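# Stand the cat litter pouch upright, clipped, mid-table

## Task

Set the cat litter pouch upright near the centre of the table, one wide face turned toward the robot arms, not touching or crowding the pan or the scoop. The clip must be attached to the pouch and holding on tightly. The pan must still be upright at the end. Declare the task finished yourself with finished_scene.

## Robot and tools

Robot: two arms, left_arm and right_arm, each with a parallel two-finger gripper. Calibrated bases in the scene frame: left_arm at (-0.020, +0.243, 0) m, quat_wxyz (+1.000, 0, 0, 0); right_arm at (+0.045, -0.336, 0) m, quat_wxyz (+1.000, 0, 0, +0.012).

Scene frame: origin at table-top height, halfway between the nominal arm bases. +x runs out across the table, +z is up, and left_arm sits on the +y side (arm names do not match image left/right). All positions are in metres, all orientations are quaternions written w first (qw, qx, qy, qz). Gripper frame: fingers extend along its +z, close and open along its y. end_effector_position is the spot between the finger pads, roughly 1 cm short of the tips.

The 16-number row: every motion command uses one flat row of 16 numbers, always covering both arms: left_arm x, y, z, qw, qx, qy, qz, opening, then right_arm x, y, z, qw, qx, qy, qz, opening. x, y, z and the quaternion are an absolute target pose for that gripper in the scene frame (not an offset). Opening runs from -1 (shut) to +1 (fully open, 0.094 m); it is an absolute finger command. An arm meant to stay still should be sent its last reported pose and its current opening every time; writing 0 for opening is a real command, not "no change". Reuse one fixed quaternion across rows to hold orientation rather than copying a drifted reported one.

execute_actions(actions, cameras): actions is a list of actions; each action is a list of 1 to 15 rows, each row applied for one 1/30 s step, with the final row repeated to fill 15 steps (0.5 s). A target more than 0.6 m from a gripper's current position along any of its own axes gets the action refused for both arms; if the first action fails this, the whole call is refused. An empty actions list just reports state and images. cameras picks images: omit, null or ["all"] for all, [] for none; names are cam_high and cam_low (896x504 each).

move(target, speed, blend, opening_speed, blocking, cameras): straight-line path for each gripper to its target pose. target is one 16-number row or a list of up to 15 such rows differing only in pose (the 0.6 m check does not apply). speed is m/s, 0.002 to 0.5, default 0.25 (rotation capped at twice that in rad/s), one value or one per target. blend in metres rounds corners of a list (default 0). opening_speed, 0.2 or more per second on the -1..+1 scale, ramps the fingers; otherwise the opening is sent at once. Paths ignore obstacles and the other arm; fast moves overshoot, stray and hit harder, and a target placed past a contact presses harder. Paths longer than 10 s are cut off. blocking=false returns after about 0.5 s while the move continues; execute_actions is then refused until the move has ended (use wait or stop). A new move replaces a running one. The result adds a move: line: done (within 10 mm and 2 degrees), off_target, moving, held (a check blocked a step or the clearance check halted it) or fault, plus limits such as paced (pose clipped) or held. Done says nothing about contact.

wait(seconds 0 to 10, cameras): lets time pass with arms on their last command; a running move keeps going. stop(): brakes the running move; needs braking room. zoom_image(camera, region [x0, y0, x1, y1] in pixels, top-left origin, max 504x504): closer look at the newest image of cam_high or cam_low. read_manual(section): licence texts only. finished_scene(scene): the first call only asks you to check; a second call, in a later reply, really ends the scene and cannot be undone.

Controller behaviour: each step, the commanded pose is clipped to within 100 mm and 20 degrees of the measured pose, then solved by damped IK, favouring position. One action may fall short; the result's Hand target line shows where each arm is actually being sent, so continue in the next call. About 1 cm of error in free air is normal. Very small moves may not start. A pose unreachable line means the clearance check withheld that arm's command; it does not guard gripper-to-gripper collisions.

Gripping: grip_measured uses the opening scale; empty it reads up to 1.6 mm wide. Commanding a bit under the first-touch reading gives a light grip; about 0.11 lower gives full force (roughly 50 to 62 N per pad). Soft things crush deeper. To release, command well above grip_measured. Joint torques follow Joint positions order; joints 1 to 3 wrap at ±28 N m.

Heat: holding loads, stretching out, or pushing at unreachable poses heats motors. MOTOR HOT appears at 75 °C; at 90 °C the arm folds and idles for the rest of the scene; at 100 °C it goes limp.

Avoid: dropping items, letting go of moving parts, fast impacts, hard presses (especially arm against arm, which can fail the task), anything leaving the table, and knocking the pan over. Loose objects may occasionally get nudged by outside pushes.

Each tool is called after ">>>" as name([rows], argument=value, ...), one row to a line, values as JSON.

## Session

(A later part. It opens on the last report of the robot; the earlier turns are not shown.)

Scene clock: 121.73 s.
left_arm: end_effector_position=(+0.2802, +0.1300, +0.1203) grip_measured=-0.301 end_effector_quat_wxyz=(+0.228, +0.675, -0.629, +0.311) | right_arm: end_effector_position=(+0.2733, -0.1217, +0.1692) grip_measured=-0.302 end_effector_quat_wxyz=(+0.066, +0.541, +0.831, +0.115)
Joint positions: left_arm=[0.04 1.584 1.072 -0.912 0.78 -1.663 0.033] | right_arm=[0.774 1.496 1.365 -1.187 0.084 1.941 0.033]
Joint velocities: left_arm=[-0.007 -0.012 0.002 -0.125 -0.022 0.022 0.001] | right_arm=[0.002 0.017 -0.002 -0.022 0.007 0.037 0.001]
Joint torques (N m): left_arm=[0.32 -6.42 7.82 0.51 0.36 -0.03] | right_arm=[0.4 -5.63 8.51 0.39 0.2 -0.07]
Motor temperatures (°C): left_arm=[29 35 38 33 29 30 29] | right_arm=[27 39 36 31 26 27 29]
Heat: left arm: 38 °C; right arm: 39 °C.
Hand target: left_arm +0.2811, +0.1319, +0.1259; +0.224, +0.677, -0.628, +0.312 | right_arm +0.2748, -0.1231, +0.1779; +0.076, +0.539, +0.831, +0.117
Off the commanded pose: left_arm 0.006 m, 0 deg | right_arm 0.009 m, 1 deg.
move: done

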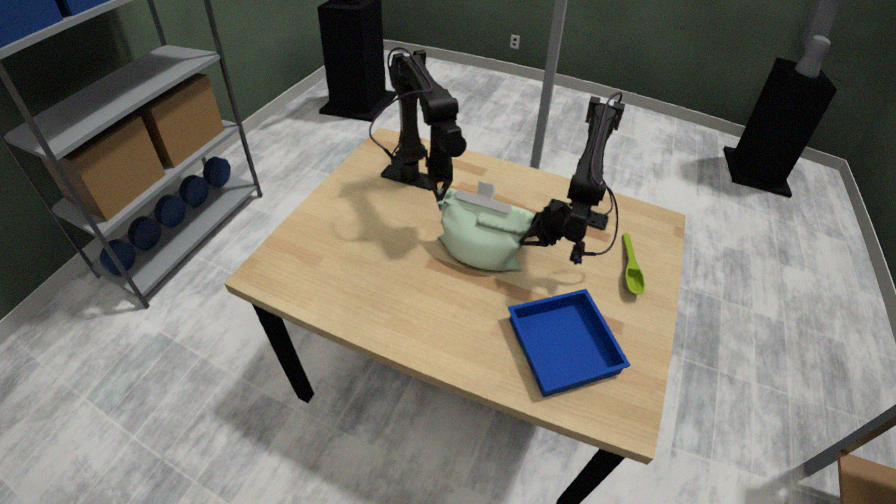

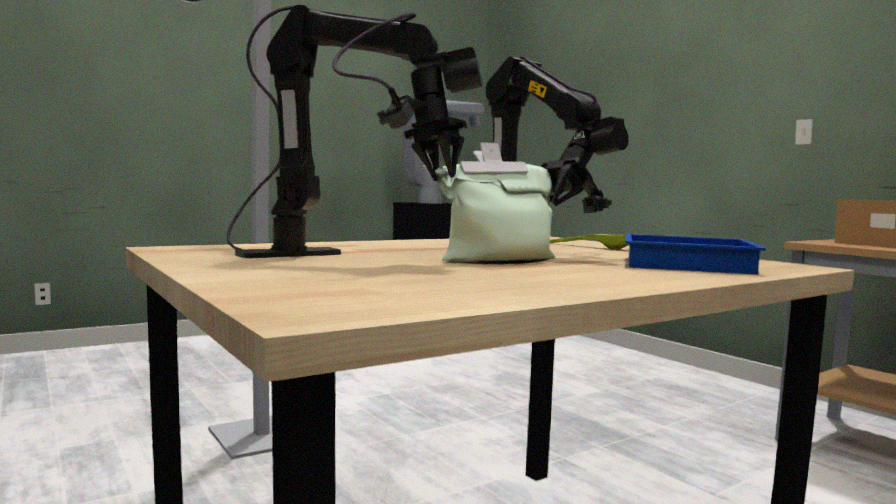

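>>> move(target=[0.275, 0.169, 0.163, -0.22459, -0.67707, 0.62777, -0.3114, -0.3, 0.262, -0.129, 0.232, 0.0758, 0.53935, 0.83051, 0.11672, -0.3], speed=0.04)

>>> zoom_image(camera="cam_low", region=[380, 110, 620, 280])

>>> zoom_image(camera="cam_high", region=[390, 150, 600, 290])

Scene clock: 123.90 s.
left_arm: end_effector_position=(+0.2741, +0.1685, +0.1556) grip_measured=-0.301 end_effector_quat_wxyz=(+0.226, +0.680, -0.626, +0.306) | right_arm: end_effector_position=(+0.2625, -0.1269, +0.2250) grip_measured=-0.302 end_effector_quat_wxyz=(+0.067, +0.541, +0.830, +0.117)
Joint positions: left_arm=[0.177 1.584 1.223 -1.197 0.782 -1.482 0.033] | right_arm=[0.79 1.496 1.591 -1.409 0.088 1.957 0.033]
Joint velocities: left_arm=[-0.012 0.002 -0.007 -0.081 0.037 -0.095 0.001] | right_arm=[0.002 -0.007 -0.027 0.095 -0.037 0.022 0.001]
Joint torques (N m): left_arm=[0.57 -5.75 8.32 0.27 0.56 0.08] | right_arm=[0.83 -5.2 8.18 0.39 0.24 0]
Motor temperatures (°C): left_arm=[29 35 39 33 29 30 29] | right_arm=[27 39 36 31 26 27 29]
Heat: left arm: 39 °C; right arm: 39 °C.
Hand target: left_arm +0.2763, +0.1687, +0.1635; +0.225, +0.677, -0.627, +0.314 | right_arm +0.2616, -0.1290, +0.2318; +0.076, +0.539, +0.831, +0.117
Off the commanded pose: left_arm 0.007 m, 1 deg | right_arm 0.007 m, 1 deg.
move: done

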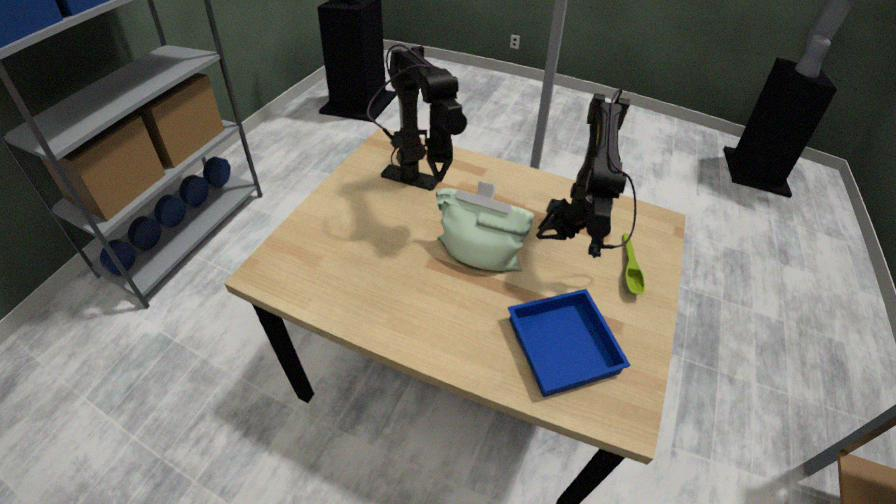

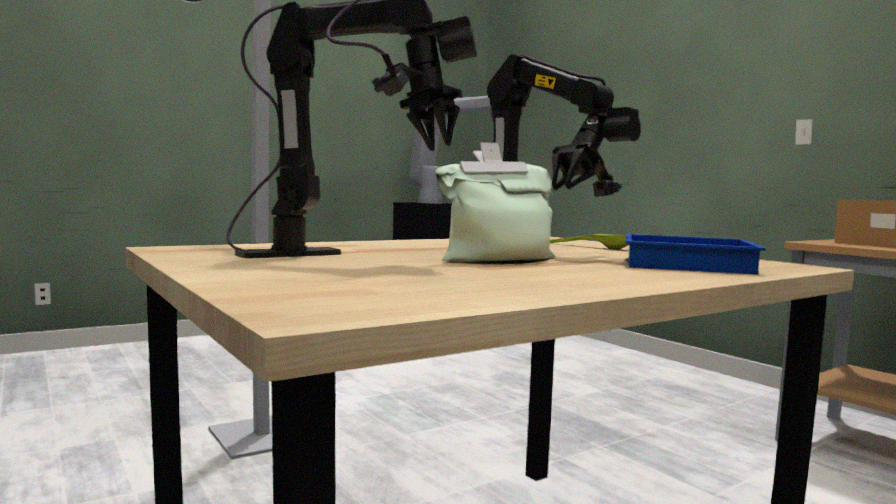

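Scaled by 2.100.

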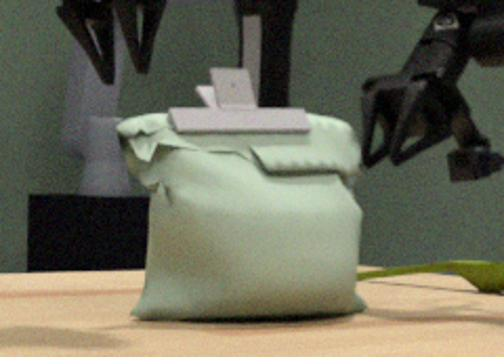

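Scaled by 2.400.

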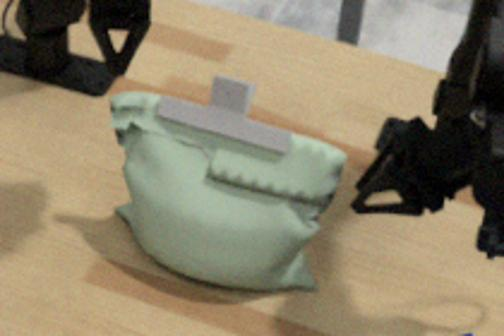

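>>> zoom_image(camera="cam_high", region=[200, 100, 700, 480])

Scaled by 1.008.

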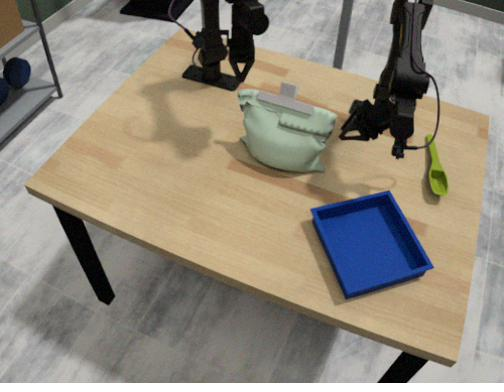

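>>> move(target=[0.282, 0.273, 0.19, -0.16711, -0.7758, 0.50066, -0.34567, -0.3, 0.321, -0.214, 0.24, 0.09492, 0.67538, 0.72423, 0.10179, -0.3], speed=0.15)

>>> zoom_image(camera="cam_low", region=[380, 110, 620, 280])

>>> zoom_image(camera="cam_high", region=[390, 150, 600, 290])

Scene clock: 127.17 s.
left_arm: end_effector_position=(+0.2831, +0.2728, +0.1803) grip_measured=-0.301 end_effector_quat_wxyz=(+0.173, +0.776, -0.499, +0.345) | right_arm: end_effector_position=(+0.3202, -0.2109, +0.2364) grip_measured=-0.302 end_effector_quat_wxyz=(+0.091, +0.673, +0.726, +0.112)
Joint positions: left_arm=[0.526 1.584 1.317 -1.295 0.791 -1.476 0.033] | right_arm=[0.455 1.496 1.633 -1.433 0.096 1.96 0.033]
Joint velocities: left_arm=[0.007 -0.002 0.007 -0.007 0.051 0.051 0] | right_arm=[0.007 -0.007 0.002 0.037 -0.022 0.007 -0.001]
Joint torques (N m): left_arm=[-0.05 -6.38 8.2 0.24 0.56 -0.01] | right_arm=[-0.55 -4.52 8.06 0.41 0.19 -0.02]
Motor temperatures (°C): left_arm=[29 35 39 33 29 30 29] | right_arm=[27 39 37 31 26 27 29]
Heat: left arm: 39 °C; right arm: 39 °C.
Hand target: left_arm +0.2841, +0.2724, +0.1899; +0.169, +0.773, -0.500, +0.352 | right_arm +0.3213, -0.2156, +0.2399; +0.098, +0.675, +0.724, +0.105
Off the commanded pose: left_arm 0.010 m, 1 deg | right_arm 0.005 m, 1 deg.
move: done

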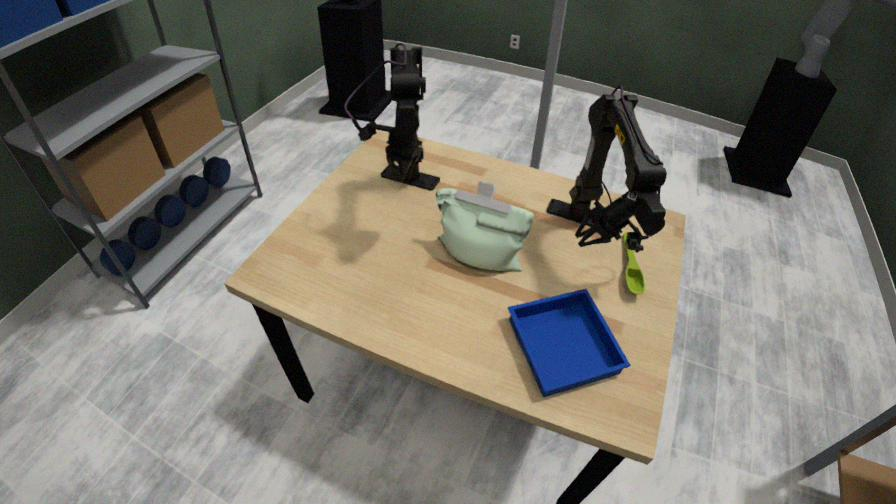

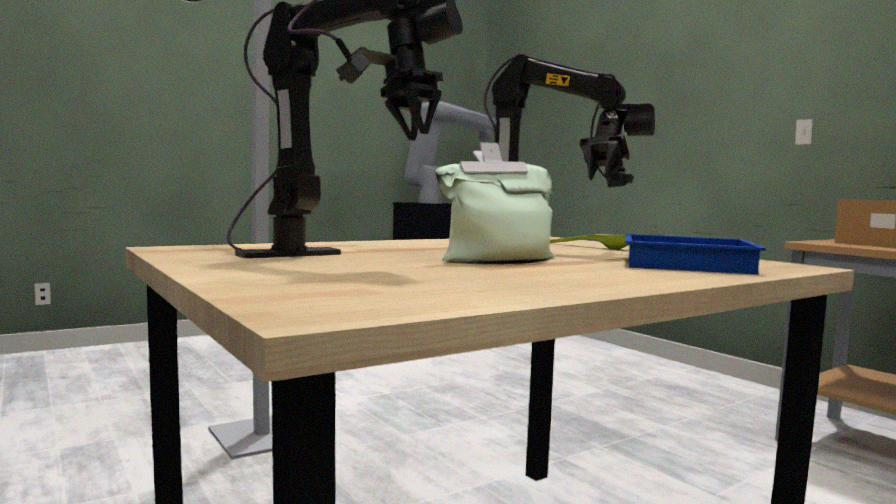

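Scaled by 2.100.

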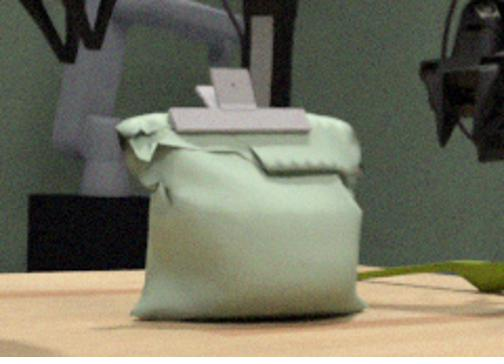

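Scaled by 2.400.

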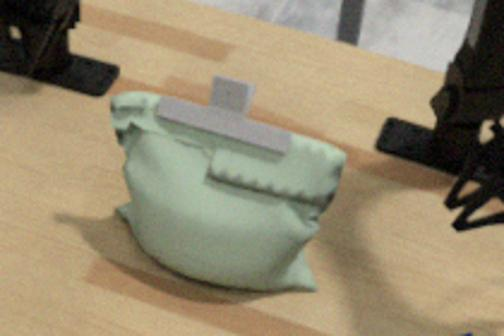

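>>> zoom_image(camera="cam_low", region=[430, 130, 560, 205])

>>> zoom_image(camera="cam_high", region=[430, 170, 540, 240])

Scaled by 3.877.

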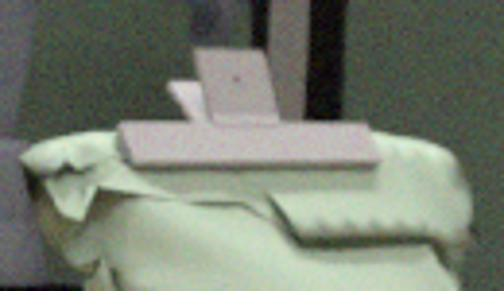

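Scaled by 4.582.

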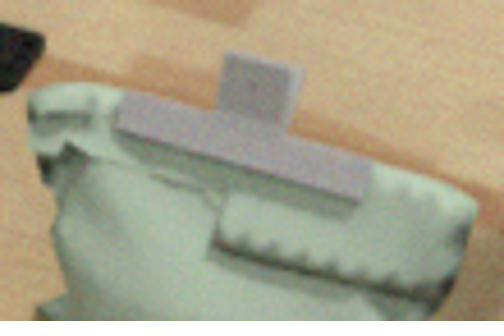

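>>> finished_scene(scene=2)

This call ended nothing. Check each condition of the task against the scene as it is now, look again where you are not sure, and mend what is not met. Then call finished_scene again.

>>> wait(seconds=3)

>>> zoom_image(camera="cam_low", region=[380, 110, 620, 280])

>>> zoom_image(camera="cam_high", region=[390, 150, 700, 400])

Scene clock: 130.50 s.
left_arm: end_effector_position=(+0.2829, +0.2727, +0.1803) grip_measured=-0.301 end_effector_quat_wxyz=(+0.173, +0.776, -0.499, +0.344) | right_arm: end_effector_position=(+0.3200, -0.2110, +0.2363) grip_measured=-0.302 end_effector_quat_wxyz=(+0.091, +0.673, +0.726, +0.112)
Joint positions: left_arm=[0.526 1.584 1.317 -1.296 0.792 -1.476 0.033] | right_arm=[0.455 1.496 1.633 -1.434 0.096 1.96 0.033]
Joint velocities: left_arm=[-0.012 -0.032 -0.002 -0.022 -0.037 -0.037 0] | right_arm=[-0.007 -0.002 0.002 0.051 0.022 0.022 -0.001]
Joint torques (N m): left_arm=[0.03 -6.28 8.35 0.3 0.57 -0.01] | right_arm=[-0.39 -4.27 7.97 0.39 0.19 -0.1]
Motor temperatures (°C): left_arm=[29 35 38 32 29 30 29] | right_arm=[27 38 37 31 26 27 29]
Heat: left arm: 38 °C; right arm: 38 °C.
Hand target: left_arm +0.2841, +0.2725, +0.1899; +0.169, +0.773, -0.500, +0.352 | right_arm +0.3213, -0.2156, +0.2399; +0.098, +0.675, +0.724, +0.105
Tool commands: left_gripper/opening=-0.3 right_gripper/opening=-0.3
Off the commanded pose: left_arm 0.010 m, 1 deg | right_arm 0.005 m, 1 deg.
wait: 3.00 s; at rest from the start

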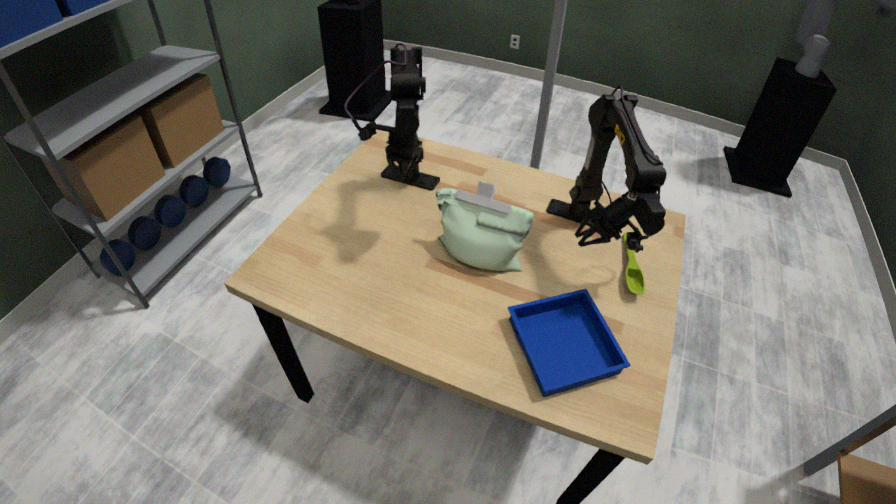

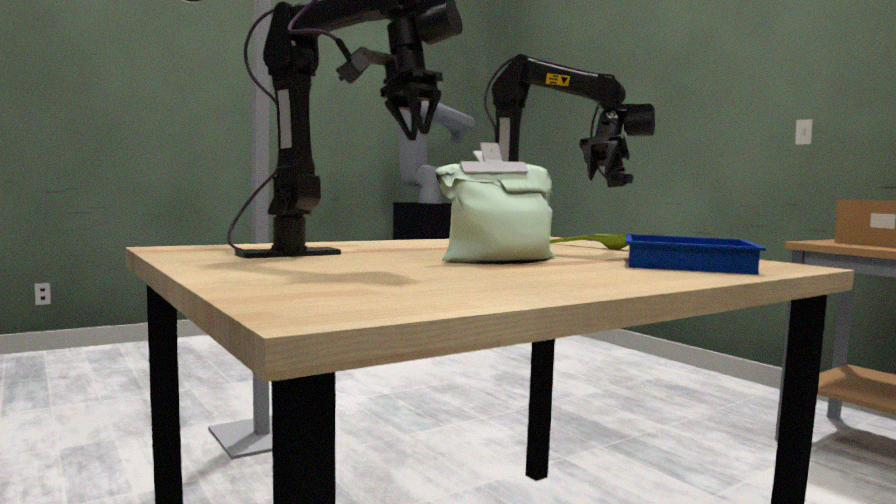

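Scaled by 2.100.

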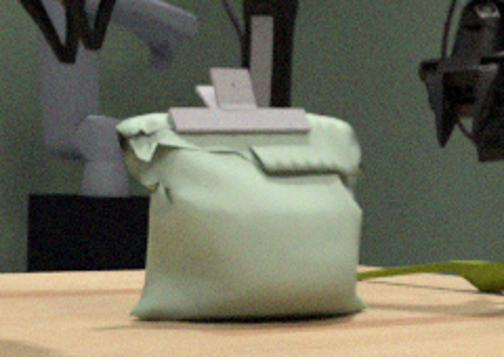

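Scaled by 1.626.

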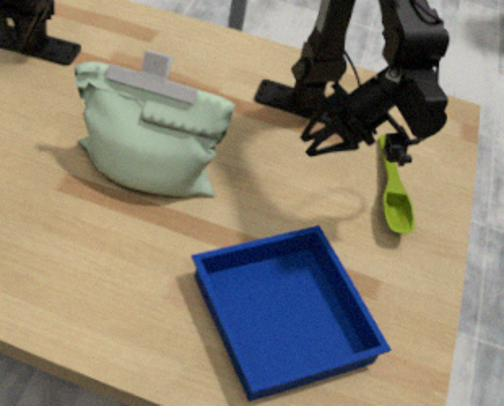

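>>> finished_scene(scene=2)

The scene is finished: the task was done.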